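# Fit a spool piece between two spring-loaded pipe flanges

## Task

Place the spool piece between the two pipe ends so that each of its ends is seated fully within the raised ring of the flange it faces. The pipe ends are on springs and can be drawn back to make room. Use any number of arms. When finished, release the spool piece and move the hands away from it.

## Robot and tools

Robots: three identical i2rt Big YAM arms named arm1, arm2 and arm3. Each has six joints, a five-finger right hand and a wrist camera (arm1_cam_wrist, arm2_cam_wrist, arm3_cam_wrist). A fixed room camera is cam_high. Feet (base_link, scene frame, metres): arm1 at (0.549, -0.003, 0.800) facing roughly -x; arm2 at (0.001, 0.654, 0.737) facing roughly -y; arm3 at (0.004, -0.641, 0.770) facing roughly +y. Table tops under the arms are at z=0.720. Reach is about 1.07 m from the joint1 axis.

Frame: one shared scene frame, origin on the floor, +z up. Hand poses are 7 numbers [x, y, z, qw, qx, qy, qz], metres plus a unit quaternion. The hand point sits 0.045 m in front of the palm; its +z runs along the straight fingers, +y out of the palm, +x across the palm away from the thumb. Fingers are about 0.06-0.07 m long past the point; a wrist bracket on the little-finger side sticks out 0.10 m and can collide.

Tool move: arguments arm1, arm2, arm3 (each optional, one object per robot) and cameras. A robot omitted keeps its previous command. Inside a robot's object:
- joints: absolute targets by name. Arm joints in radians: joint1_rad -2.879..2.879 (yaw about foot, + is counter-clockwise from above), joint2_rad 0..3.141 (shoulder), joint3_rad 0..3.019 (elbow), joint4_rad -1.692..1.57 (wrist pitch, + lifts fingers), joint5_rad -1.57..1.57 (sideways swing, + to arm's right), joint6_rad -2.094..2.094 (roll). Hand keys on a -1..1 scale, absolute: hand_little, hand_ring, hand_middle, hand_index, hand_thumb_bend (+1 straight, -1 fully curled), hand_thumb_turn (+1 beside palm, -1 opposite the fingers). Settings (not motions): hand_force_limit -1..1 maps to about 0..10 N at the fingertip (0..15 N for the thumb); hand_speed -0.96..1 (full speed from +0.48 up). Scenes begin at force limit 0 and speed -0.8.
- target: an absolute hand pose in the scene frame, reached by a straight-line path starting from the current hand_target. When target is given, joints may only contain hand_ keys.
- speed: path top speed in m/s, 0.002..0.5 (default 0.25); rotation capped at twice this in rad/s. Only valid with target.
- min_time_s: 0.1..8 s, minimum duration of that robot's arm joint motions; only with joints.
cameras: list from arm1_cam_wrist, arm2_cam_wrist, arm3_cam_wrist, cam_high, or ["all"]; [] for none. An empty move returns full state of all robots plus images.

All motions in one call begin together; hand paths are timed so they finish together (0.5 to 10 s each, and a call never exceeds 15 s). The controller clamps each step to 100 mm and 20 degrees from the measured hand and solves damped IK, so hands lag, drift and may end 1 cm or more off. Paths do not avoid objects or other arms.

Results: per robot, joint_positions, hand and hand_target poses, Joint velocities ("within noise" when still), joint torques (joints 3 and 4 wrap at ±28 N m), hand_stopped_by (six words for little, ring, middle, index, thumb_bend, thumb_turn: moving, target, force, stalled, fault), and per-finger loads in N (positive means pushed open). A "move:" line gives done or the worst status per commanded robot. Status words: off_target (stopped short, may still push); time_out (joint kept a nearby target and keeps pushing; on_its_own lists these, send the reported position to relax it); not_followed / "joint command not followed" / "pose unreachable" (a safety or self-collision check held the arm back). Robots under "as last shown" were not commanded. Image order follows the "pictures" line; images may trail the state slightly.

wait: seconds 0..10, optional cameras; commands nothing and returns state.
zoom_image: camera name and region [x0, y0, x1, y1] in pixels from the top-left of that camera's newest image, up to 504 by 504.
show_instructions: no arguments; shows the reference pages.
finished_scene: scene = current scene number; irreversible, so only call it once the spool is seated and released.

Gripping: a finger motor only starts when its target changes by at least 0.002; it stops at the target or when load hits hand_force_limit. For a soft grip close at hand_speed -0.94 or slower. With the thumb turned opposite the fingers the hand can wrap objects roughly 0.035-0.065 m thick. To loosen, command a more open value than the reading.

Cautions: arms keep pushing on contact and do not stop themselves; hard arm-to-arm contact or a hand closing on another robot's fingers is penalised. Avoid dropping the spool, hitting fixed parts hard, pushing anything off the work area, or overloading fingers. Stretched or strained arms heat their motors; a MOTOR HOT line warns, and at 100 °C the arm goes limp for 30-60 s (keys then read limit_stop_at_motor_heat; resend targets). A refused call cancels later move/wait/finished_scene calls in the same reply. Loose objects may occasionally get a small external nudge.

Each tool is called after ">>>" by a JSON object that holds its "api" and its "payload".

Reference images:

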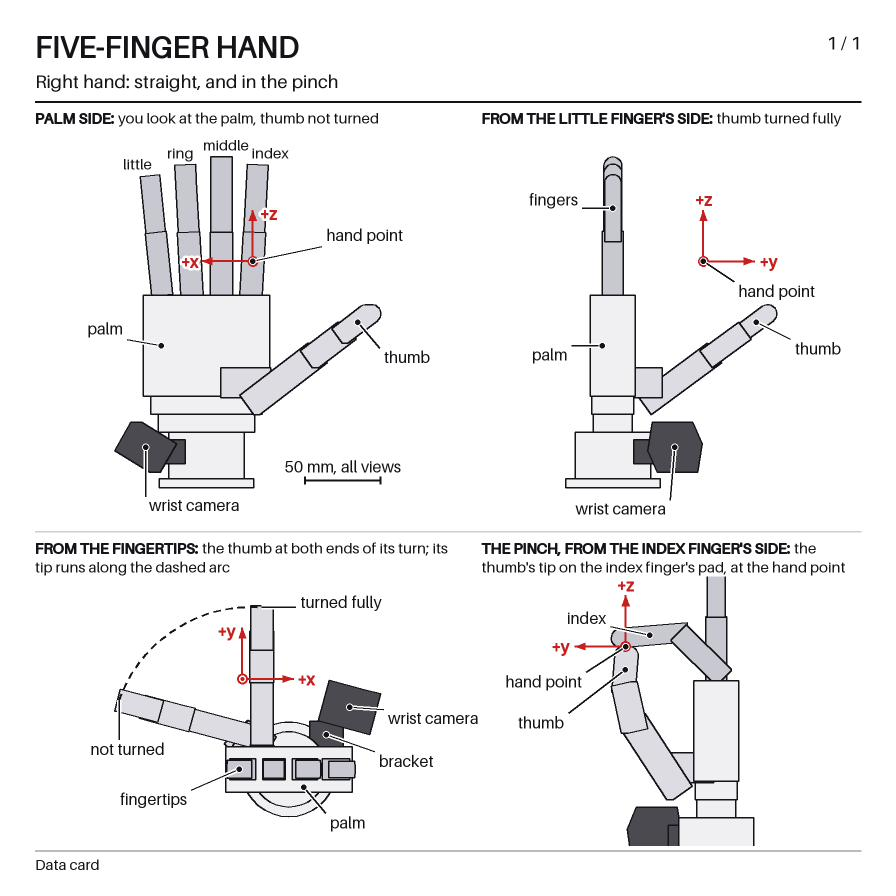

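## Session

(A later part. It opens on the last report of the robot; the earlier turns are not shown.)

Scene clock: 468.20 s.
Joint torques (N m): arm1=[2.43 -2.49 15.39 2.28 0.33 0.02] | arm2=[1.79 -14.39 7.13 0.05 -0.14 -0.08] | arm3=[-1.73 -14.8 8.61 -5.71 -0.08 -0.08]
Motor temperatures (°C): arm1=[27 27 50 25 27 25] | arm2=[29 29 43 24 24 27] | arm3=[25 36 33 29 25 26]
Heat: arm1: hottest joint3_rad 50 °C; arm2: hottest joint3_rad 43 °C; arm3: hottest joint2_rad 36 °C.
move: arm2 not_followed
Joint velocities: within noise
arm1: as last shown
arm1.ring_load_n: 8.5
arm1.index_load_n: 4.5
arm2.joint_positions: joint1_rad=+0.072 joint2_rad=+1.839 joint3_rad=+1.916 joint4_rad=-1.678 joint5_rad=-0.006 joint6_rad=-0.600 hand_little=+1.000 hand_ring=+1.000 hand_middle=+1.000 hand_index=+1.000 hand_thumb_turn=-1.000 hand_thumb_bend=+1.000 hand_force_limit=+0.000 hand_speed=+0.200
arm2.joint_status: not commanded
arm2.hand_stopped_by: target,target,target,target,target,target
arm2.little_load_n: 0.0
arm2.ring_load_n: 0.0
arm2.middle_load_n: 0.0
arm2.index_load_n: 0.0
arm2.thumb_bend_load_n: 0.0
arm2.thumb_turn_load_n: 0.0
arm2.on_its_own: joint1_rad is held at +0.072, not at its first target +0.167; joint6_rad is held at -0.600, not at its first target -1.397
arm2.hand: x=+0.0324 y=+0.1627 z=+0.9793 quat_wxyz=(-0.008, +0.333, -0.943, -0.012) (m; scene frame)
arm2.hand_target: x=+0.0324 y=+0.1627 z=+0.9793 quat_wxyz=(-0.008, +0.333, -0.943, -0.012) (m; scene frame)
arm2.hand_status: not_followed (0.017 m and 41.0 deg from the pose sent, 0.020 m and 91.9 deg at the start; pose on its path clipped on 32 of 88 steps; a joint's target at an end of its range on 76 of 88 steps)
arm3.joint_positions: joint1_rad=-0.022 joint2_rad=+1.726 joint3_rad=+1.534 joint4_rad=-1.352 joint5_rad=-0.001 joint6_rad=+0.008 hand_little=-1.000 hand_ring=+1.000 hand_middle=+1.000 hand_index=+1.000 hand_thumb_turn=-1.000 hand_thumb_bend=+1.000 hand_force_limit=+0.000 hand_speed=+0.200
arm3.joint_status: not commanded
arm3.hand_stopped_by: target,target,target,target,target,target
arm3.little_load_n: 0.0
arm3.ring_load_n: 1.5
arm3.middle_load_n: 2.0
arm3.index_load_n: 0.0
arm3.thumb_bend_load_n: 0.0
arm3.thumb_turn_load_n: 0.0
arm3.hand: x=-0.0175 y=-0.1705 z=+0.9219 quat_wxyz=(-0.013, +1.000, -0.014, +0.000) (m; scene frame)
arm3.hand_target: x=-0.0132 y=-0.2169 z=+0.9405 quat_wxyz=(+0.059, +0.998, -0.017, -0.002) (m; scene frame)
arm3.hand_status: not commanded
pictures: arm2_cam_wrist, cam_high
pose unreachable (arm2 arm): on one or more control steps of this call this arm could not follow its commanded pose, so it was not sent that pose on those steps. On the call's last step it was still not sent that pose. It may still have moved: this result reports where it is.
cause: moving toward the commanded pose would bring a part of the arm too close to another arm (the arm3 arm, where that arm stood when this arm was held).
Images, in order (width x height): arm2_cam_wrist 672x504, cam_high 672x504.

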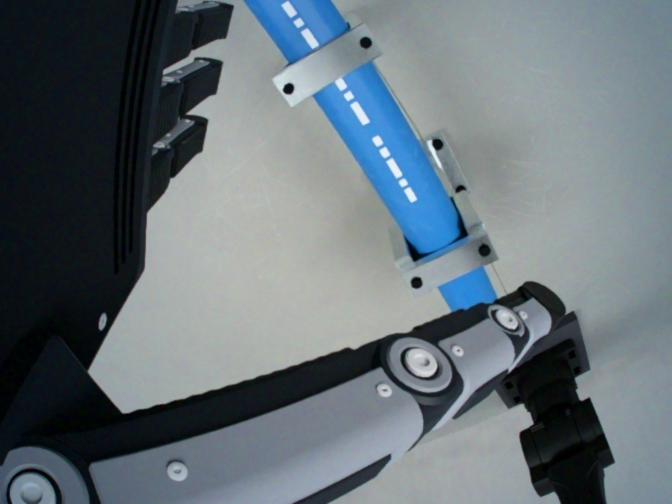

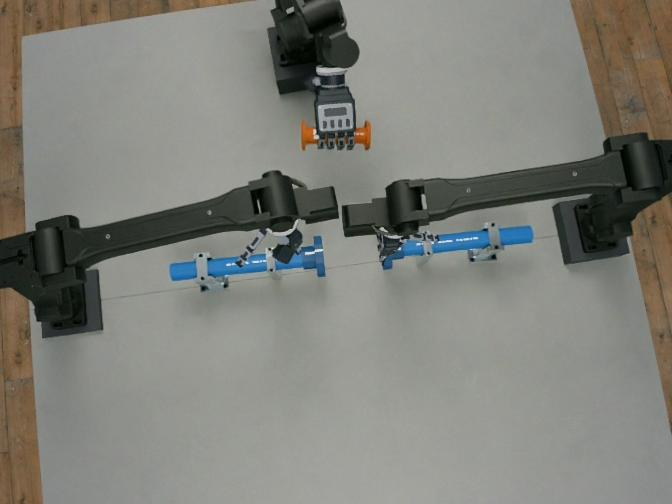

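>>> {"api": "move", "payload": {"arm2": {"target": [0.037, 0.10, 0.98, 0.0045, -0.0168, -0.9658, 0.2588], "speed": 0.3, "joints": {"hand_index": 0.5, "hand_middle": 0.5, "hand_ring": 0.5, "hand_little": 0.5}}, "cameras": ["arm1_cam_wrist", "arm2_cam_wrist", "cam_high"]}}

Scene clock: 485.73 s.
Joint torques (N m): arm1=[2.73 -2.55 15.43 2.24 0.32 0.01] | arm2=[1.44 -14.33 7.72 1.51 -0.04 0.02] | arm3=[-1.61 -14.68 8.55 -5.64 -0.07 -0.09]
Motor temperatures (°C): arm1=[27 27 51 25 27 25] | arm2=[29 30 41 24 24 27] | arm3=[25 36 33 29 25 26]
Heat: arm1: hottest joint3_rad 51 °C; arm2: hottest joint3_rad 41 °C; arm3: hottest joint2_rad 36 °C.
move: arm2 off_target
Joint velocities: within noise
arm1, arm3: as last shown
arm2.joint_positions: joint1_rad=+0.013 joint2_rad=+1.601 joint3_rad=+1.564 joint4_rad=-1.053 joint5_rad=+0.025 joint6_rad=+0.030 hand_little=+0.500 hand_ring=+0.500 hand_middle=+0.500 hand_index=+0.500 hand_thumb_turn=-1.000 hand_thumb_bend=+1.000 hand_force_limit=+0.000 hand_speed=+0.200
arm2.joint_status: all done
arm2.hand_stopped_by: target,target,target,target,target,target
arm2.little_load_n: 0.0
arm2.ring_load_n: 0.0
arm2.middle_load_n: 0.0
arm2.index_load_n: 0.0
arm2.thumb_bend_load_n: 0.0
arm2.thumb_turn_load_n: 0.0
arm2.hand: x=+0.0397 y=+0.1010 z=+0.9653 quat_wxyz=(+0.005, -0.008, -0.971, +0.240) (m; scene frame)
arm2.hand_target: x=+0.0371 y=+0.1002 z=+0.9800 quat_wxyz=(+0.004, -0.017, -0.966, +0.259) (m; scene frame)
arm2.hand_status: off_target (0.015 m and 2.5 deg from the pose sent, 0.063 m and 51.2 deg at the start)
arm3.middle_load_n: 1.5
pictures: arm1_cam_wrist, arm2_cam_wrist, cam_high
Images, in order (width x height): arm1_cam_wrist 672x504, arm2_cam_wrist 672x504, cam_high 672x504.

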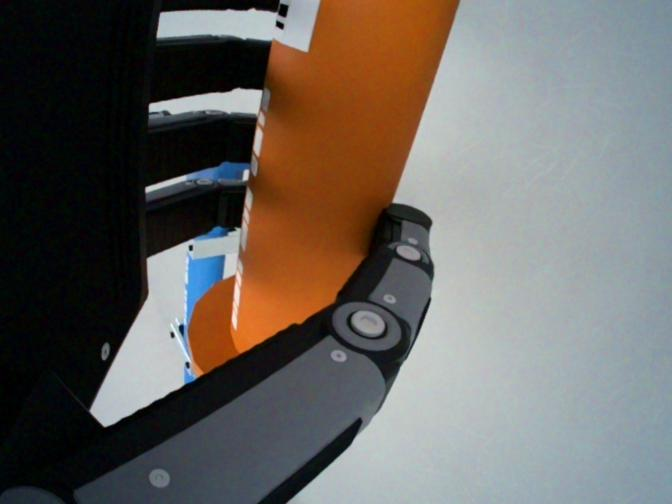

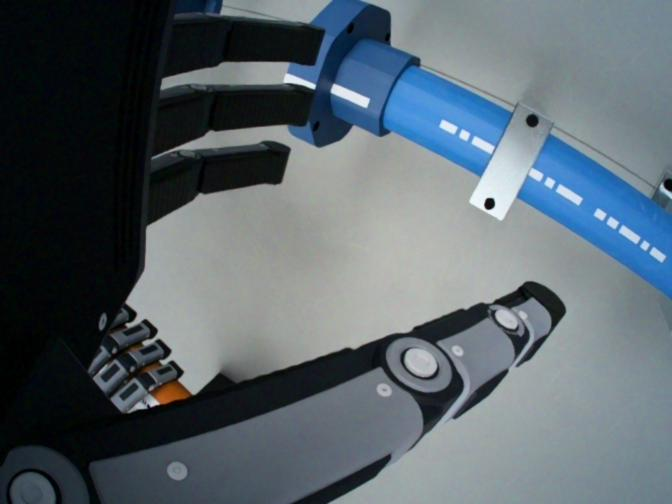

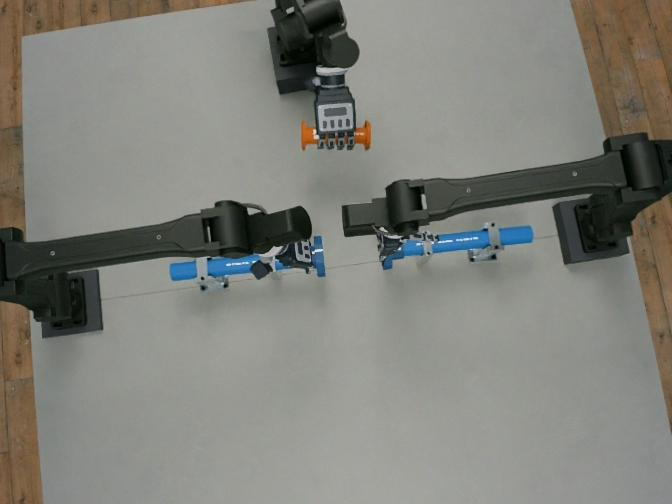

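>>> {"api": "move", "payload": {"arm2": {"target": [0.037, 0.062, 0.945, 0.0045, -0.0168, -0.9658, 0.2588], "speed": 0.2, "joints": {"hand_index": 0.75, "hand_middle": 0.75, "hand_ring": 0.75, "hand_little": 0.75}}, "cameras": ["arm2_cam_wrist", "cam_high"]}}

>>> {"api": "zoom_image", "payload": {"camera": "cam_high", "region": [290, 210, 410, 300]}}

Scene clock: 501.60 s.
Joint torques (N m): arm1=[2.37 -2.55 15.38 2.22 0.31 0.02] | arm2=[1.38 -12.75 10.14 1.52 -0.08 0.01] | arm3=[-1.67 -14.45 8.59 -5.67 -0.06 -0.07]
Motor temperatures (°C): arm1=[27 27 51 25 27 25] | arm2=[29 30 39 24 24 27] | arm3=[25 36 33 29 25 26]
Heat: arm1: hottest joint3_rad 51 °C; arm2: hottest joint3_rad 39 °C; arm3: hottest joint2_rad 36 °C.
move: arm2 off_target
Joint velocities: within noise
arm1, arm3: as last shown
arm1.ring_load_n: 8.0
arm2.joint_positions: joint1_rad=+0.013 joint2_rad=+1.673 joint3_rad=+1.564 joint4_rad=-0.985 joint5_rad=+0.025 joint6_rad=+0.031 hand_little=+0.750 hand_ring=+0.750 hand_middle=+0.750 hand_index=+0.750 hand_thumb_turn=-1.000 hand_thumb_bend=+1.000 hand_force_limit=+0.000 hand_speed=+0.200
arm2.joint_status: all done
arm2.hand_stopped_by: target,target,target,target,target,target
arm2.little_load_n: 0.0
arm2.ring_load_n: 0.0
arm2.middle_load_n: 0.0
arm2.index_load_n: 0.0
arm2.thumb_bend_load_n: 0.0
arm2.thumb_turn_load_n: 0.0
arm2.hand: x=+0.0403 y=+0.0769 z=+0.9312 quat_wxyz=(+0.005, -0.008, -0.971, +0.238) (m; scene frame)
arm2.hand_target: x=+0.0370 y=+0.0627 z=+0.9452 quat_wxyz=(+0.004, -0.017, -0.966, +0.259) (m; scene frame)
arm2.hand_status: off_target (0.021 m and 2.6 deg from the pose sent, 0.044 m and 2.5 deg at the start)
arm3.ring_load_n: 1.0
arm3.thumb_turn_load_n: -0.5
pictures: arm2_cam_wrist, cam_high
Images, in order (width x height): arm2_cam_wrist 672x504, cam_high 672x504.

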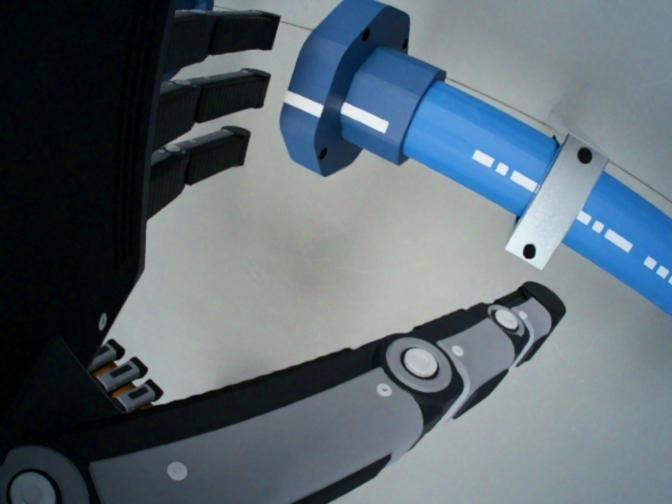

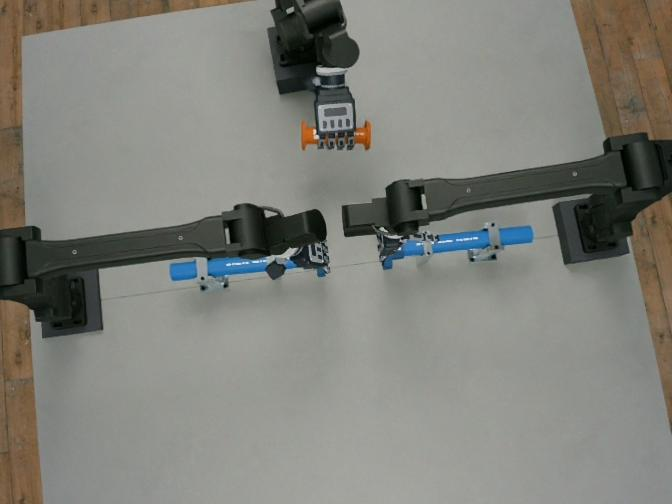

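Scaled by 4.200.

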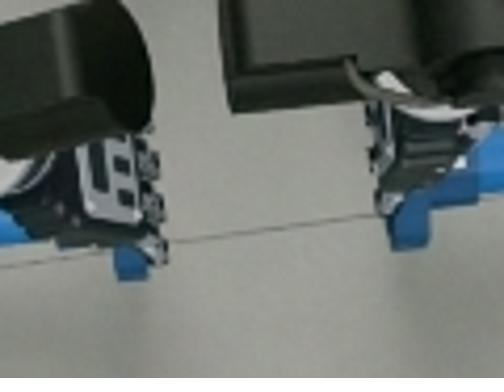

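>>> {"api": "move", "payload": {"arm2": {"target": [0.035, 0.042, 0.945, 0.0045, -0.0168, -0.9658, 0.2588], "speed": 0.15}}}

>>> {"api": "move", "payload": {"arm2": {"target": [0.035, 0.042, 0.917, 0.0045, -0.0168, -0.9658, 0.2588], "speed": 0.1}, "cameras": ["arm2_cam_wrist", "cam_high"]}}

>>> {"api": "zoom_image", "payload": {"camera": "cam_high", "region": [290, 210, 410, 300]}}

Scene clock: 512.83 s.
Joint torques (N m): arm1=[2.49 -2.55 15.41 2.28 0.32 0.01] | arm2=[1.2 -12.4 12.21 0.92 -0.14 -0.02] | arm3=[-1.55 -14.62 8.64 -5.7 -0.08 -0.09]
Motor temperatures (°C): arm1=[27 27 51 25 27 25] | arm2=[29 31 40 24 24 27] | arm3=[25 36 33 29 25 26]
Heat: arm1: hottest joint3_rad 51 °C; arm2: hottest joint3_rad 40 °C; arm3: hottest joint2_rad 36 °C.
move: arm2 off_target
Joint velocities: within noise
arm1, arm3: as last shown
arm1.little_load_n: 1.5
arm1.index_load_n: 4.0
arm1.thumb_turn_load_n: 6.0
arm2.joint_positions: joint1_rad=+0.011 joint2_rad=+1.713 joint3_rad=+1.600 joint4_rad=-0.985 joint5_rad=+0.025 joint6_rad=+0.031 hand_little=+0.750 hand_ring=+0.750 hand_middle=+0.750 hand_index=+0.750 hand_thumb_turn=-1.000 hand_thumb_bend=+1.000 hand_force_limit=+0.000 hand_speed=+0.200
arm2.joint_status: not commanded
arm2.hand_stopped_by: target,target,target,target,target,target
arm2.little_load_n: 0.0
arm2.ring_load_n: 0.0
arm2.middle_load_n: 0.0
arm2.index_load_n: 0.0
arm2.thumb_bend_load_n: 0.0
arm2.thumb_turn_load_n: 0.0
arm2.hand: x=+0.0395 y=+0.0633 z=+0.9252 quat_wxyz=(+0.005, -0.009, -0.972, +0.237) (m; scene frame)
arm2.hand_target: x=+0.0347 y=+0.0434 z=+0.9453 quat_wxyz=(+0.005, -0.017, -0.966, +0.259) (m; scene frame)
arm2.hand_status: off_target (0.029 m and 2.8 deg from the pose sent, 0.038 m and 2.6 deg at the start)
arm3.ring_load_n: 1.5
arm3.middle_load_n: 2.0
arm3.thumb_turn_load_n: 0.0
pictures: none

Scene clock: 513.87 s.
Joint torques (N m): arm1=[2.61 -2.43 15.43 2.26 0.32 0.02] | arm2=[1.2 -12.45 8.1 1.63 -0.14 -0.02] | arm3=[-1.85 -14.8 8.55 -5.7 -0.08 -0.08]
Motor temperatures (°C): arm1=[27 27 51 25 27 25] | arm2=[29 31 40 24 24 27] | arm3=[25 36 33 29 25 26]
Heat: arm1: hottest joint3_rad 51 °C; arm2: hottest joint3_rad 40 °C; arm3: hottest joint2_rad 36 °C.
move: arm2 done
Joint velocities: within noise
arm1, arm3: as last shown
arm1.little_load_n: 1.0
arm1.middle_load_n: 8.0
arm1.index_load_n: 4.5
arm1.thumb_turn_load_n: 6.5
arm2.joint_positions: joint1_rad=+0.011 joint2_rad=+1.723 joint3_rad=+1.600 joint4_rad=-0.930 joint5_rad=+0.025 joint6_rad=+0.031 hand_little=+0.750 hand_ring=+0.750 hand_middle=+0.750 hand_index=+0.750 hand_thumb_turn=-1.000 hand_thumb_bend=+1.000 hand_force_limit=+0.000 hand_speed=+0.200
arm2.joint_status: not commanded
arm2.hand_stopped_by: target,target,target,target,target,target
arm2.little_load_n: 0.0
arm2.ring_load_n: 0.0
arm2.middle_load_n: 0.0
arm2.index_load_n: 0.0
arm2.thumb_bend_load_n: 0.0
arm2.thumb_turn_load_n: 0.0
arm2.hand: x=+0.0398 y=+0.0484 z=+0.9234 quat_wxyz=(+0.004, -0.009, -0.966, +0.258) (m; scene frame)
arm2.hand_target: x=+0.0349 y=+0.0422 z=+0.9170 quat_wxyz=(+0.005, -0.017, -0.966, +0.259) (m; scene frame)
arm2.hand_status: done (0.010 m and 0.9 deg from the pose sent, 0.023 m and 2.8 deg at the start)
arm3.middle_load_n: 1.5
pictures: arm2_cam_wrist, cam_high
Images, in order (width x height): arm2_cam_wrist 672x504, cam_high 672x504.

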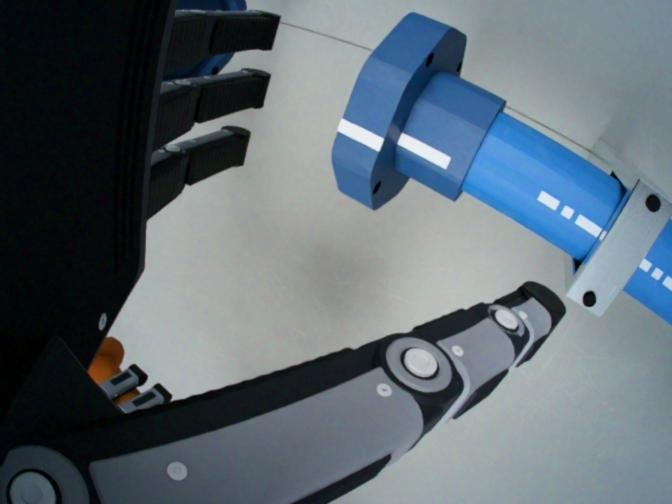

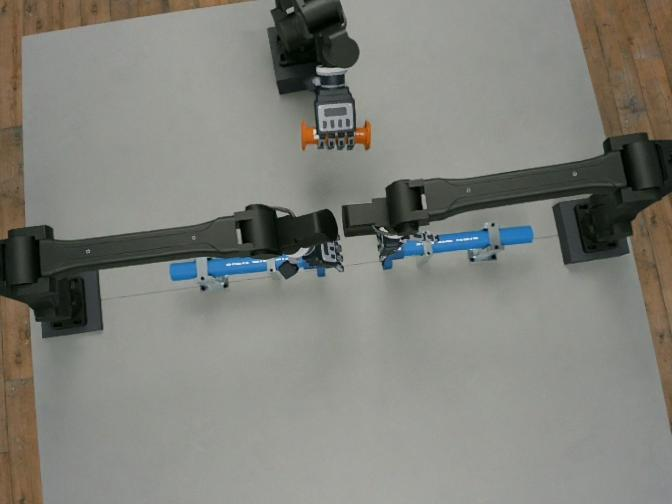

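Scaled by 4.200.

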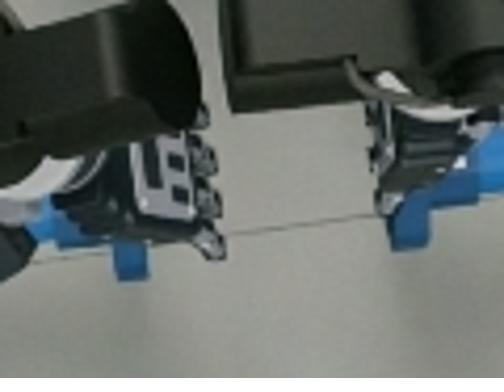

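>>> {"api": "move", "payload": {"arm2": {"target": [0.032, 0.050, 0.896, 0.0045, -0.0168, -0.9658, 0.2588], "speed": 0.1}, "cameras": ["arm2_cam_wrist", "cam_high"]}}

>>> {"api": "zoom_image", "payload": {"camera": "arm2_cam_wrist", "region": [140, 0, 500, 240]}}

Scene clock: 519.90 s.
Joint torques (N m): arm1=[2.67 -2.61 15.42 2.25 0.32 0.02] | arm2=[1.14 -13.33 7.68 1.62 -0.22 -0.06] | arm3=[-1.55 -14.68 8.62 -5.7 -0.07 -0.06]
Motor temperatures (°C): arm1=[27 27 51 25 27 25] | arm2=[29 31 40 24 24 27] | arm3=[25 36 33 29 25 26]
Heat: arm1: hottest joint3_rad 51 °C; arm2: hottest joint3_rad 40 °C; arm3: hottest joint2_rad 36 °C.
move: arm2 done
Joint velocities: within noise
arm1, arm3: as last shown
arm1.middle_load_n: 7.5
arm1.index_load_n: 4.0
arm2.joint_positions: joint1_rad=+0.006 joint2_rad=+1.723 joint3_rad=+1.534 joint4_rad=-0.871 joint5_rad=+0.025 joint6_rad=+0.031 hand_little=+0.750 hand_ring=+0.750 hand_middle=+0.750 hand_index=+0.750 hand_thumb_turn=-1.000 hand_thumb_bend=+1.000 hand_force_limit=+0.000 hand_speed=+0.200
arm2.joint_status: not commanded
arm2.hand_stopped_by: target,target,target,target,target,target
arm2.little_load_n: 0.0
arm2.ring_load_n: -0.5
arm2.middle_load_n: 0.0
arm2.index_load_n: 0.0
arm2.thumb_bend_load_n: 0.0
arm2.thumb_turn_load_n: 0.5
arm2.hand: x=+0.0367 y=+0.0539 z=+0.8978 quat_wxyz=(+0.005, -0.012, -0.967, +0.254) (m; scene frame)
arm2.hand_target: x=+0.0320 y=+0.0501 z=+0.8960 quat_wxyz=(+0.004, -0.017, -0.966, +0.259) (m; scene frame)
arm2.hand_status: done (0.006 m and 0.8 deg from the pose sent, 0.029 m and 0.9 deg at the start)
arm3.middle_load_n: 2.0
pictures: arm2_cam_wrist, cam_high
Images, in order (width x height): arm2_cam_wrist 672x504, cam_high 672x504.

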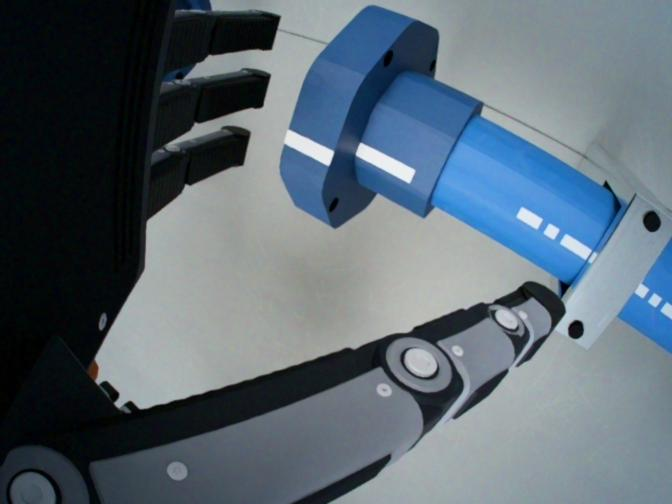

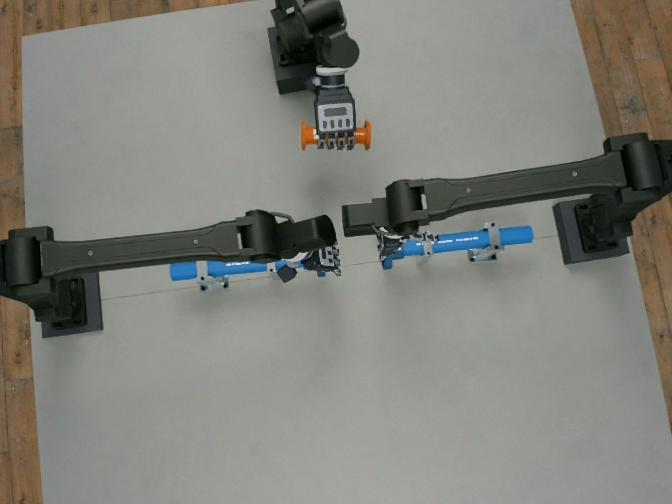

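Scaled by 1.400 from the camera's 672x504 image, which has a finer 960x720 frame.

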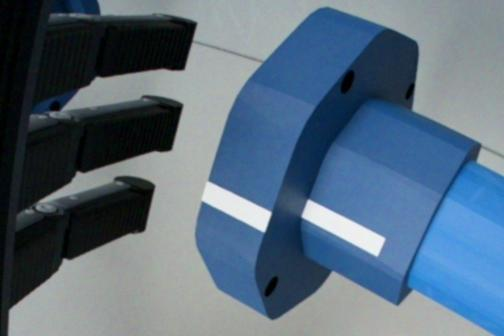

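>>> {"api": "move", "payload": {"arm2": {"target": [0.032, 0.090, 0.899, 0.0038, -0.0170, -0.9762, 0.2165], "speed": 0.06}, "cameras": ["arm2_cam_wrist", "cam_high"]}}

>>> {"api": "zoom_image", "payload": {"camera": "arm2_cam_wrist", "region": [140, 0, 500, 240]}}

Scene clock: 526.13 s.
Joint torques (N m): arm1=[2.55 -2.61 15.39 2.25 0.32 0.01] | arm2=[1.2 -16.67 6.8 -0.35 -0.22 -0.08] | arm3=[-1.67 -14.56 8.58 -5.65 -0.07 -0.1]
Motor temperatures (°C): arm1=[27 27 52 25 27 25] | arm2=[29 31 40 24 24 27] | arm3=[25 36 33 29 25 26]
Heat: arm1: hottest joint3_rad 52 °C; arm2: hottest joint3_rad 40 °C; arm3: hottest joint2_rad 36 °C.
move: arm2 off_target
Joint velocities: within noise
arm1.joint_positions: joint1_rad=+0.281 joint2_rad=+0.582 joint3_rad=+0.379 joint4_rad=-0.451 joint5_rad=+0.320 joint6_rad=+0.188 hand_little=+0.052 hand_ring=+0.083 hand_middle=+0.121 hand_index=+0.170 hand_thumb_turn=-1.000 hand_thumb_bend=+0.201 hand_force_limit=+0.400 hand_speed=-0.850
arm1.joint_status: not commanded
arm1.hand_stopped_by: force,force,force,force,force,target
arm1.little_load_n: 1.0
arm1.ring_load_n: 8.0
arm1.middle_load_n: 8.0
arm1.index_load_n: 4.5
arm1.thumb_bend_load_n: 25.5
arm1.thumb_turn_load_n: 6.5
arm1.hand: x=+0.2578 y=-0.0777 z=+0.9120 quat_wxyz=(+0.345, -0.634, -0.620, +0.307) (m; scene frame)
arm1.hand_target: x=+0.2417 y=-0.0891 z=+0.9592 quat_wxyz=(+0.359, -0.623, -0.602, +0.348) (m; scene frame)
arm1.hand_status: not commanded
arm2.joint_positions: joint1_rad=+0.006 joint2_rad=+1.719 joint3_rad=+1.507 joint4_rad=-0.923 joint5_rad=+0.022 joint6_rad=+0.032 hand_little=+0.750 hand_ring=+0.750 hand_middle=+0.750 hand_index=+0.750 hand_thumb_turn=-1.000 hand_thumb_bend=+1.000 hand_force_limit=+0.000 hand_speed=+0.200
arm2.joint_status: not commanded
arm2.hand_stopped_by: target,target,target,target,target,target
arm2.little_load_n: 0.0
arm2.ring_load_n: 0.0
arm2.middle_load_n: 0.0
arm2.index_load_n: 2.0
arm2.thumb_bend_load_n: 0.0
arm2.thumb_turn_load_n: 0.0
arm2.hand: x=+0.0368 y=+0.0770 z=+0.8845 quat_wxyz=(+0.004, -0.012, -0.976, +0.218) (m; scene frame)
arm2.hand_target: x=+0.0321 y=+0.0895 z=+0.8985 quat_wxyz=(+0.004, -0.017, -0.976, +0.217) (m; scene frame)
arm2.hand_status: off_target (0.020 m and 0.6 deg from the pose sent, 0.037 m and 4.5 deg at the start)
arm3: as last shown
pictures: arm2_cam_wrist, cam_high
Images, in order (width x height): arm2_cam_wrist 672x504, cam_high 672x504.

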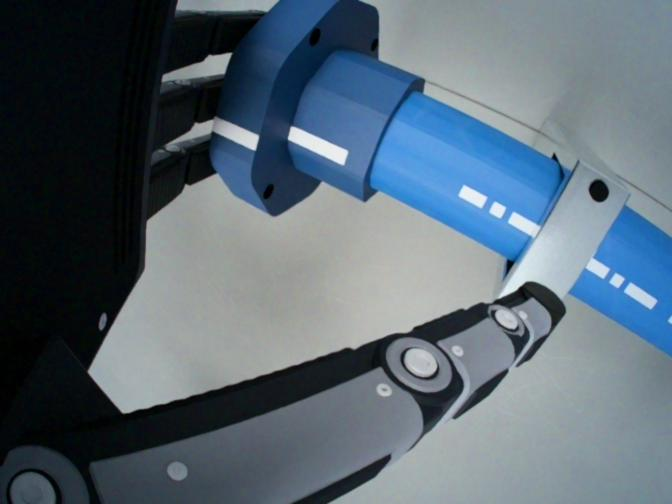

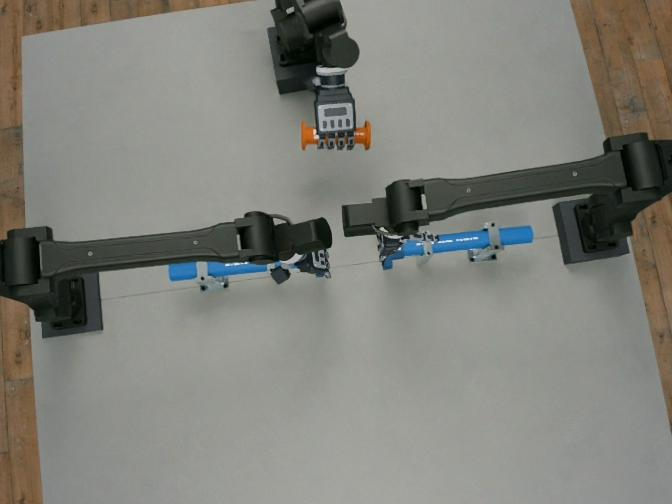

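Scaled by 1.400 from the camera's 672x504 image, which has a finer 960x720 frame.

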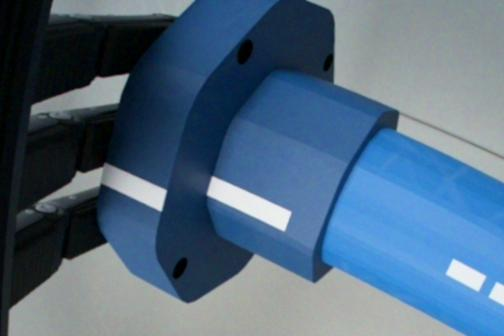

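>>> {"api": "move", "payload": {"arm2": {"target": [0.032, 0.074, 0.918, 0.0038, -0.0170, -0.9762, 0.2165], "speed": 0.08}}}

>>> {"api": "move", "payload": {"arm2": {"target": [0.032, 0.100, 0.918, 0.0038, -0.0170, -0.9762, 0.2165], "speed": 0.06}, "cameras": ["arm2_cam_wrist", "cam_high"]}}

>>> {"api": "zoom_image", "payload": {"camera": "arm2_cam_wrist", "region": [140, 0, 500, 240]}}

Scene clock: 532.00 s.
Joint torques (N m): arm1=[2.67 -2.55 15.38 2.21 0.32 0.02] | arm2=[1.2 -14.15 11.28 -0.83 -0.22 -0.09] | arm3=[-1.55 -14.62 8.58 -5.75 -0.07 -0.09]
Motor temperatures (°C): arm1=[27 27 52 25 27 25] | arm2=[29 31 40 24 24 27] | arm3=[25 36 33 29 25 26]
Heat: arm1: hottest joint3_rad 52 °C; arm2: hottest joint3_rad 40 °C; arm3: hottest joint2_rad 36 °C.
move: arm2 off_target
Joint velocities: within noise
arm1, arm3: as last shown
arm1.ring_load_n: 8.5
arm1.middle_load_n: 7.5
arm2.joint_positions: joint1_rad=+0.005 joint2_rad=+1.719 joint3_rad=+1.533 joint4_rad=-0.971 joint5_rad=+0.022 joint6_rad=+0.036 hand_little=+0.750 hand_ring=+0.750 hand_middle=+0.750 hand_index=+0.750 hand_thumb_turn=-1.000 hand_thumb_bend=+1.000 hand_force_limit=+0.000 hand_speed=+0.200
arm2.joint_status: not commanded
arm2.hand_stopped_by: target,target,target,target,target,target
arm2.little_load_n: 0.0
arm2.ring_load_n: 0.0
arm2.middle_load_n: 1.0
arm2.index_load_n: 3.0
arm2.thumb_bend_load_n: 0.0
arm2.thumb_turn_load_n: 0.0
arm2.hand: x=+0.0368 y=+0.0807 z=+0.8933 quat_wxyz=(+0.004, -0.014, -0.978, +0.207) (m; scene frame)
arm2.hand_target: x=+0.0321 y=+0.0747 z=+0.9178 quat_wxyz=(+0.004, -0.017, -0.976, +0.217) (m; scene frame)
arm2.hand_status: off_target (0.026 m and 1.1 deg from the pose sent, 0.034 m and 0.6 deg at the start)
pictures: none

Scene clock: 533.03 s.
Joint torques (N m): arm1=[2.55 -2.61 15.34 2.28 0.33 0.02] | arm2=[1.26 -18.2 6.67 -0.54 -0.21 -0.11] | arm3=[-1.73 -14.51 8.61 -5.67 -0.06 -0.09]
Motor temperatures (°C): arm1=[27 27 52 25 27 25] | arm2=[29 31 40 24 24 27] | arm3=[25 36 33 29 25 26]
Heat: arm1: hottest joint3_rad 52 °C; arm2: hottest joint3_rad 40 °C; arm3: hottest joint2_rad 36 °C.
move: arm2 off_target
Joint velocities: within noise
arm1: as last shown
arm1.ring_load_n: 8.0
arm2.joint_positions: joint1_rad=+0.005 joint2_rad=+1.707 joint3_rad=+1.515 joint4_rad=-0.958 joint5_rad=+0.022 joint6_rad=+0.038 hand_little=+0.750 hand_ring=+0.750 hand_middle=+0.750 hand_index=+0.750 hand_thumb_turn=-1.000 hand_thumb_bend=+1.000 hand_force_limit=+0.000 hand_speed=+0.200
arm2.joint_status: not commanded
arm2.hand_stopped_by: target,target,target,target,target,target
arm2.little_load_n: 0.0
arm2.ring_load_n: 0.0
arm2.middle_load_n: 2.0
arm2.index_load_n: 4.0
arm2.thumb_bend_load_n: 0.0
arm2.thumb_turn_load_n: 0.0
arm2.hand: x=+0.0368 y=+0.0836 z=+0.8931 quat_wxyz=(+0.004, -0.015, -0.977, +0.211) (m; scene frame)
arm2.hand_target: x=+0.0324 y=+0.0993 z=+0.9165 quat_wxyz=(+0.004, -0.017, -0.976, +0.216) (m; scene frame)
arm2.hand_status: off_target (0.030 m and 0.7 deg from the pose sent, 0.032 m and 1.1 deg at the start)
arm3.joint_positions: joint1_rad=-0.022 joint2_rad=+1.726 joint3_rad=+1.534 joint4_rad=-1.352 joint5_rad=-0.001 joint6_rad=+0.008 hand_little=-1.000 hand_ring=+1.000 hand_middle=+1.000 hand_index=+1.000 hand_thumb_turn=-1.000 hand_thumb_bend=+1.000 hand_force_limit=+0.000 hand_speed=+0.200
arm3.joint_status: not commanded
arm3.hand_stopped_by: target,target,target,target,target,target
arm3.little_load_n: 0.0
arm3.ring_load_n: 1.5
arm3.middle_load_n: 1.5
arm3.index_load_n: 0.0
arm3.thumb_bend_load_n: 0.0
arm3.thumb_turn_load_n: 0.0
arm3.hand: x=-0.0175 y=-0.1705 z=+0.9219 quat_wxyz=(-0.013, +1.000, -0.014, +0.000) (m; scene frame)
arm3.hand_target: x=-0.0132 y=-0.2169 z=+0.9405 quat_wxyz=(+0.059, +0.998, -0.017, -0.002) (m; scene frame)
arm3.hand_status: not commanded
pictures: arm2_cam_wrist, cam_high
Images, in order (width x height): arm2_cam_wrist 672x504, cam_high 672x504.

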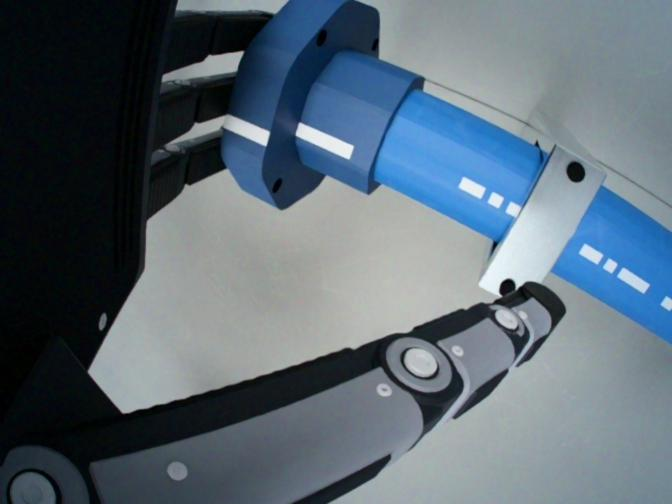

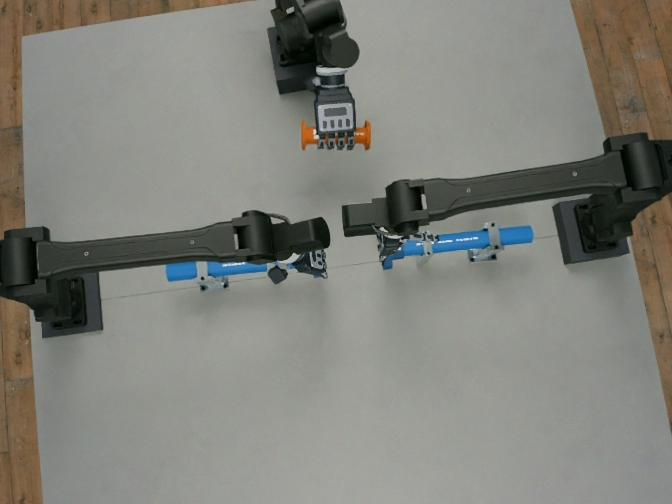

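Scaled by 1.400 from the camera's 672x504 image, which has a finer 960x720 frame.

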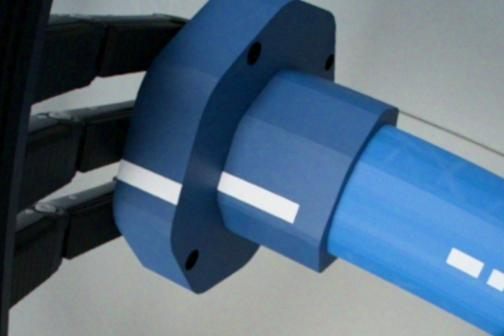

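>>> {"api": "move", "payload": {"arm2": {"target": [0.032, 0.110, 0.950, 0.0038, -0.0170, -0.9762, 0.2165], "speed": 0.06}, "cameras": ["arm2_cam_wrist", "cam_high", "arm1_cam_wrist"]}}

>>> {"api": "zoom_image", "payload": {"camera": "arm2_cam_wrist", "region": [140, 0, 500, 240]}}

>>> {"api": "zoom_image", "payload": {"camera": "cam_high", "region": [150, 210, 560, 300]}}

Scene clock: 539.13 s.
Joint torques (N m): arm1=[2.43 -2.67 15.45 2.28 0.32 0.01] | arm2=[1.32 -19.43 9.26 -2.76 -0.2 -0.14] | arm3=[-1.9 -14.51 8.58 -5.72 -0.07 -0.09]
Motor temperatures (°C): arm1=[27 27 52 25 27 25] | arm2=[29 32 40 24 24 27] | arm3=[25 36 33 29 25 26]
Heat: arm1: hottest joint3_rad 52 °C; arm2: hottest joint3_rad 40 °C; arm3: hottest joint2_rad 36 °C.
move: arm2 off_target
Joint velocities: within noise
arm1, arm3: as last shown
arm2.joint_positions: joint1_rad=+0.005 joint2_rad=+1.689 joint3_rad=+1.515 joint4_rad=-0.977 joint5_rad=+0.022 joint6_rad=+0.042 hand_little=+0.750 hand_ring=+0.750 hand_middle=+0.751 hand_index=+0.751 hand_thumb_turn=-1.000 hand_thumb_bend=+1.000 hand_force_limit=+0.000 hand_speed=+0.200
arm2.joint_status: not commanded
arm2.hand_stopped_by: target,target,target,target,target,target
arm2.little_load_n: 0.0
arm2.ring_load_n: 1.0
arm2.middle_load_n: 4.0
arm2.index_load_n: 5.5
arm2.thumb_bend_load_n: 0.0
arm2.thumb_turn_load_n: 0.0
arm2.hand: x=+0.0370 y=+0.0889 z=+0.9019 quat_wxyz=(+0.003, -0.017, -0.977, +0.211) (m; scene frame)
arm2.hand_target: x=+0.0326 y=+0.1090 z=+0.9469 quat_wxyz=(+0.004, -0.017, -0.976, +0.217) (m; scene frame)
arm2.hand_status: off_target (0.053 m and 0.7 deg from the pose sent, 0.063 m and 0.7 deg at the start)
arm3.little_load_n: 0.5
pictures: arm1_cam_wrist, arm2_cam_wrist, cam_high
Images, in order (width x height): arm1_cam_wrist 672x504, arm2_cam_wrist 672x504, cam_high 672x504.

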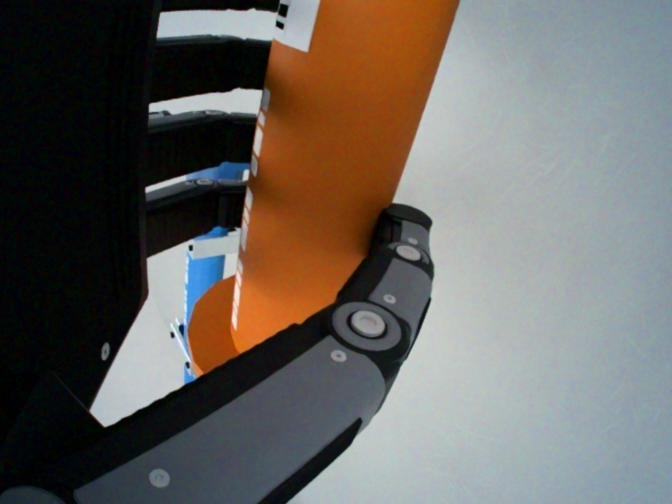

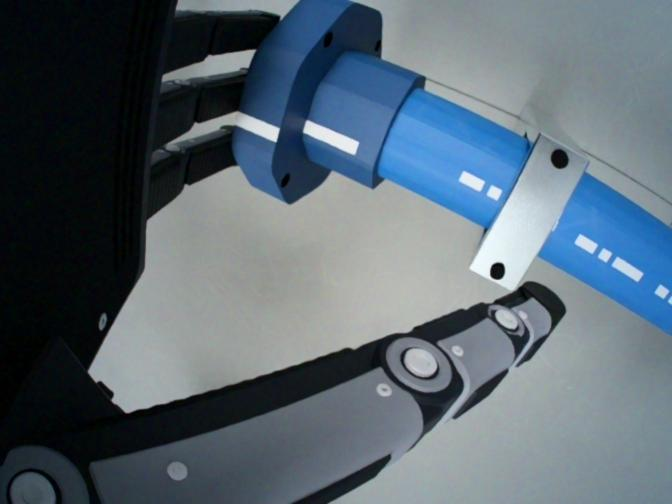

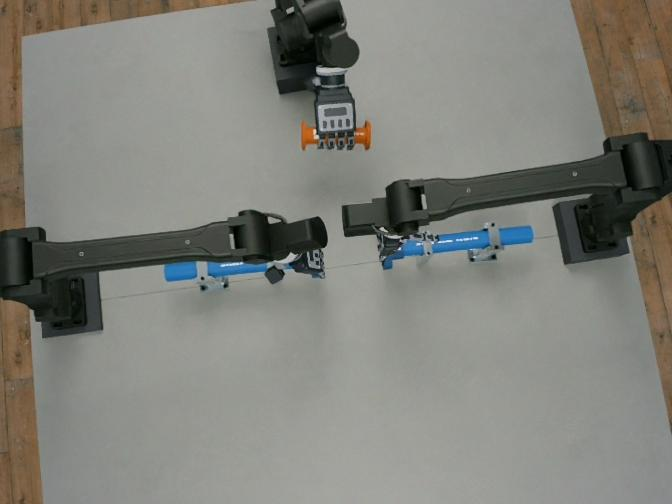

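Scaled by 1.400 from the camera's 672x504 image, which has a finer 960x720 frame.

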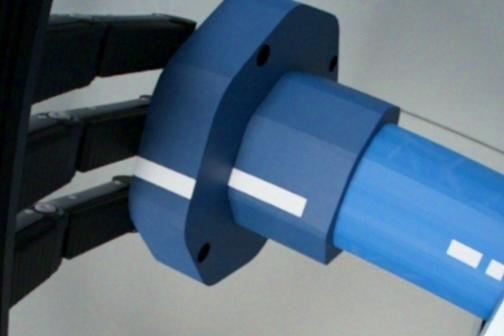

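Scaled by 1.229.

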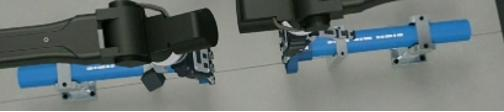

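>>> {"api": "move", "payload": {"arm2": {"target": [0.032, 0.132, 0.960, 0.0038, -0.0170, -0.9762, 0.2165], "speed": 0.06}, "cameras": ["arm2_cam_wrist", "cam_high"]}}

>>> {"api": "zoom_image", "payload": {"camera": "arm2_cam_wrist", "region": [140, 0, 500, 240]}}

>>> {"api": "zoom_image", "payload": {"camera": "cam_high", "region": [140, 210, 340, 300]}}

>>> {"api": "zoom_image", "payload": {"camera": "cam_high", "region": [340, 210, 540, 300]}}

Scene clock: 545.87 s.
Joint torques (N m): arm1=[2.61 -2.78 15.42 2.22 0.32 0.02] | arm2=[1.32 -12.16 7.84 0.57 -0.22 -0.14] | arm3=[-1.9 -14.56 8.59 -5.72 -0.06 -0.07]
Motor temperatures (°C): arm1=[27 27 52 25 26 25] | arm2=[29 33 40 24 24 27] | arm3=[25 36 33 29 25 26]
Heat: arm1: hottest joint3_rad 52 °C; arm2: hottest joint3_rad 40 °C; arm3: hottest joint2_rad 36 °C.
move: arm2 done
Joint velocities: within noise
arm1, arm3: as last shown
arm1.ring_load_n: 8.5
arm2.joint_positions: joint1_rad=+0.005 joint2_rad=+1.558 joint3_rad=+1.499 joint4_rad=-1.078 joint5_rad=+0.022 joint6_rad=+0.042 hand_little=+0.750 hand_ring=+0.750 hand_middle=+0.750 hand_index=+0.750 hand_thumb_turn=-1.000 hand_thumb_bend=+1.000 hand_force_limit=+0.000 hand_speed=+0.200
arm2.joint_status: not commanded
arm2.hand_stopped_by: target,target,target,target,target,target
arm2.little_load_n: 0.0
arm2.ring_load_n: 0.0
arm2.middle_load_n: 0.0
arm2.index_load_n: 0.0
arm2.thumb_bend_load_n: 0.0
arm2.thumb_turn_load_n: 0.0
arm2.hand: x=+0.0361 y=+0.1297 z=+0.9570 quat_wxyz=(+0.003, -0.017, -0.976, +0.217) (m; scene frame)
arm2.hand_target: x=+0.0321 y=+0.1320 z=+0.9599 quat_wxyz=(+0.004, -0.017, -0.976, +0.216) (m; scene frame)
arm2.hand_status: done (0.006 m and 0.1 deg from the pose sent, 0.072 m and 0.7 deg at the start)
arm3.little_load_n: 0.0
pictures: arm2_cam_wrist, cam_high
Images, in order (width x height): arm2_cam_wrist 672x504, cam_high 672x504.

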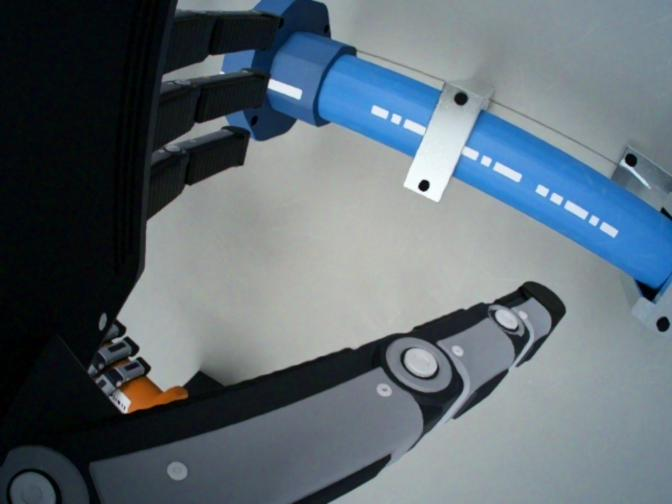

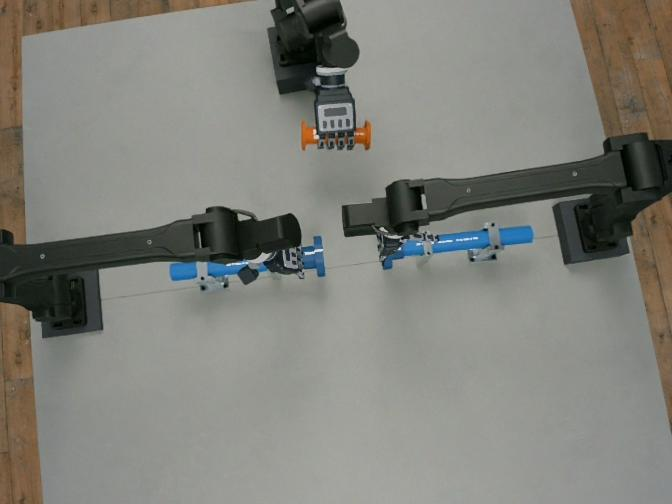

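Scaled by 1.400 from the camera's 672x504 image, which has a finer 960x720 frame.

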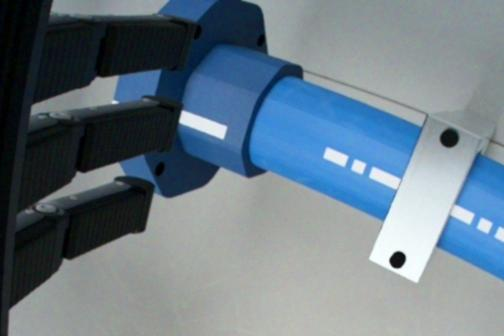

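Scaled by 2.520.

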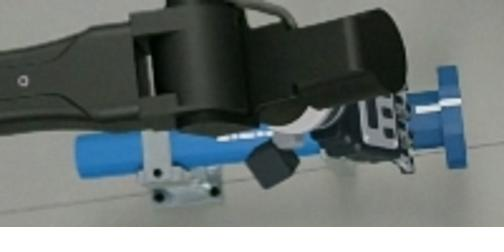

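Scaled by 2.520.

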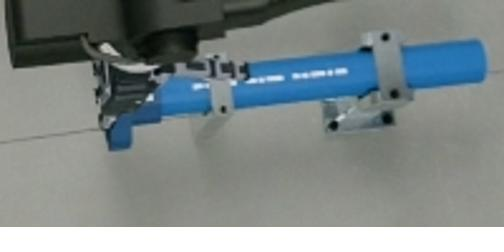

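>>> {"api": "move", "payload": {"arm3": {"target": [-0.012, -0.245, 0.943, -0.0611, -0.998, 0.0174, 0.0011], "speed": 0.06}, "arm2": {"target": [0.032, 0.050, 0.955, 0.0045, -0.0168, -0.9658, 0.2588], "speed": 0.15, "joints": {"hand_index": 0.6, "hand_middle": 0.6, "hand_ring": 0.6, "hand_little": 0.6}}, "cameras": ["arm2_cam_wrist", "cam_high"]}}

>>> {"api": "zoom_image", "payload": {"camera": "cam_high", "region": [340, 210, 540, 300]}}

Scene clock: 560.50 s.
Joint torques (N m): arm1=[2.55 -2.73 15.42 2.28 0.32 0.01] | arm2=[1.32 -11.93 12.22 1.46 -0.08 -0.16] | arm3=[-1.49 -17.26 4.26 -5.24 -0.06 -0.08]
Motor temperatures (°C): arm1=[27 27 52 25 26 25] | arm2=[29 32 40 24 24 27] | arm3=[25 36 33 29 25 26]
Heat: arm1: hottest joint3_rad 52 °C; arm2: hottest joint3_rad 40 °C; arm3: hottest joint2_rad 36 °C.
move: arm2 off_target; arm3 off_target
Joint velocities: within noise
arm1: as last shown
arm2.joint_positions: joint1_rad=+0.005 joint2_rad=+1.687 joint3_rad=+1.596 joint4_rad=-1.017 joint5_rad=+0.022 joint6_rad=+0.042 hand_little=+0.600 hand_ring=+0.600 hand_middle=+0.600 hand_index=+0.600 hand_thumb_turn=-1.000 hand_thumb_bend=+1.000 hand_force_limit=+0.000 hand_speed=+0.200
arm2.joint_status: all done
arm2.hand_stopped_by: target,target,target,target,target,target
arm2.little_load_n: 0.0
arm2.ring_load_n: 0.0
arm2.middle_load_n: 0.0
arm2.index_load_n: 0.0
arm2.thumb_bend_load_n: 0.0
arm2.thumb_turn_load_n: 0.5
arm2.hand: x=+0.0369 y=+0.0743 z=+0.9359 quat_wxyz=(+0.003, -0.017, -0.973, +0.231) (m; scene frame)
arm2.hand_target: x=+0.0319 y=+0.0517 z=+0.9554 quat_wxyz=(+0.005, -0.017, -0.966, +0.259) (m; scene frame)
arm2.hand_status: off_target (0.031 m and 3.3 deg from the pose sent, 0.080 m and 5.0 deg at the start)
arm3.joint_positions: joint1_rad=-0.022 joint2_rad=+1.717 joint3_rad=+1.520 joint4_rad=-1.354 joint5_rad=-0.001 joint6_rad=+0.008 hand_little=-1.000 hand_ring=+1.000 hand_middle=+1.000 hand_index=+1.000 hand_thumb_turn=-1.000 hand_thumb_bend=+1.000 hand_force_limit=+0.000 hand_speed=+0.200
arm3.joint_status: not commanded
arm3.hand_stopped_by: target,target,target,target,target,target
arm3.little_load_n: 0.0
arm3.ring_load_n: 1.5
arm3.middle_load_n: 2.0
arm3.index_load_n: 0.0
arm3.thumb_bend_load_n: 0.0
arm3.thumb_turn_load_n: 0.0
arm3.hand: x=-0.0177 y=-0.1758 z=+0.9218 quat_wxyz=(-0.010, +1.000, -0.014, +0.000) (m; scene frame)
arm3.hand_target: x=-0.0136 y=-0.2367 z=+0.9414 quat_wxyz=(+0.061, +0.998, -0.017, -0.002) (m; scene frame)
arm3.hand_status: off_target (0.073 m and 8.2 deg from the pose sent, 0.078 m and 8.6 deg at the start)
pictures: arm2_cam_wrist, cam_high
Images, in order (width x height): arm2_cam_wrist 672x504, cam_high 672x504.

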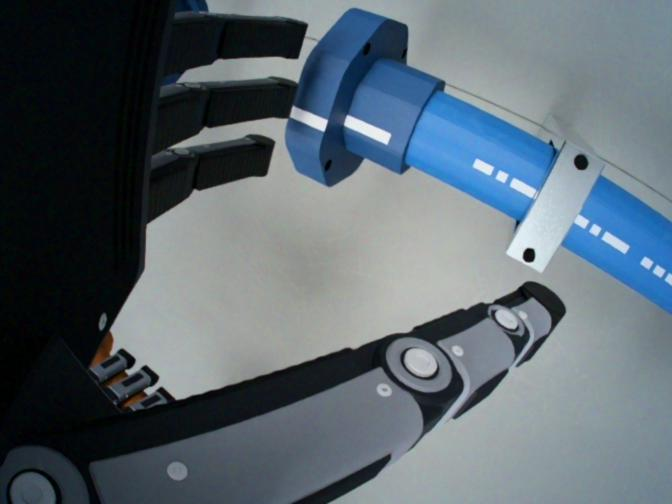

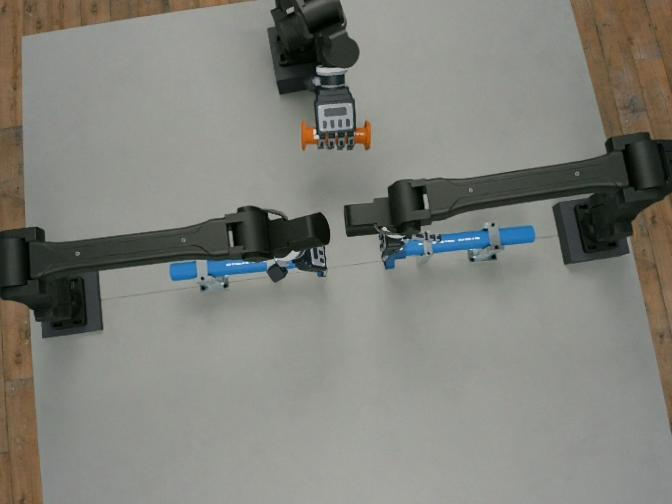

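Scaled by 2.520.

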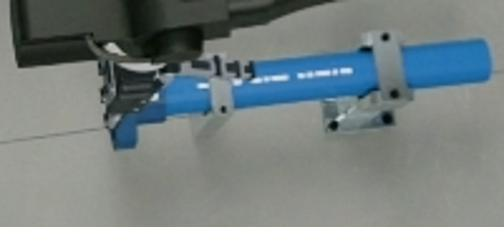

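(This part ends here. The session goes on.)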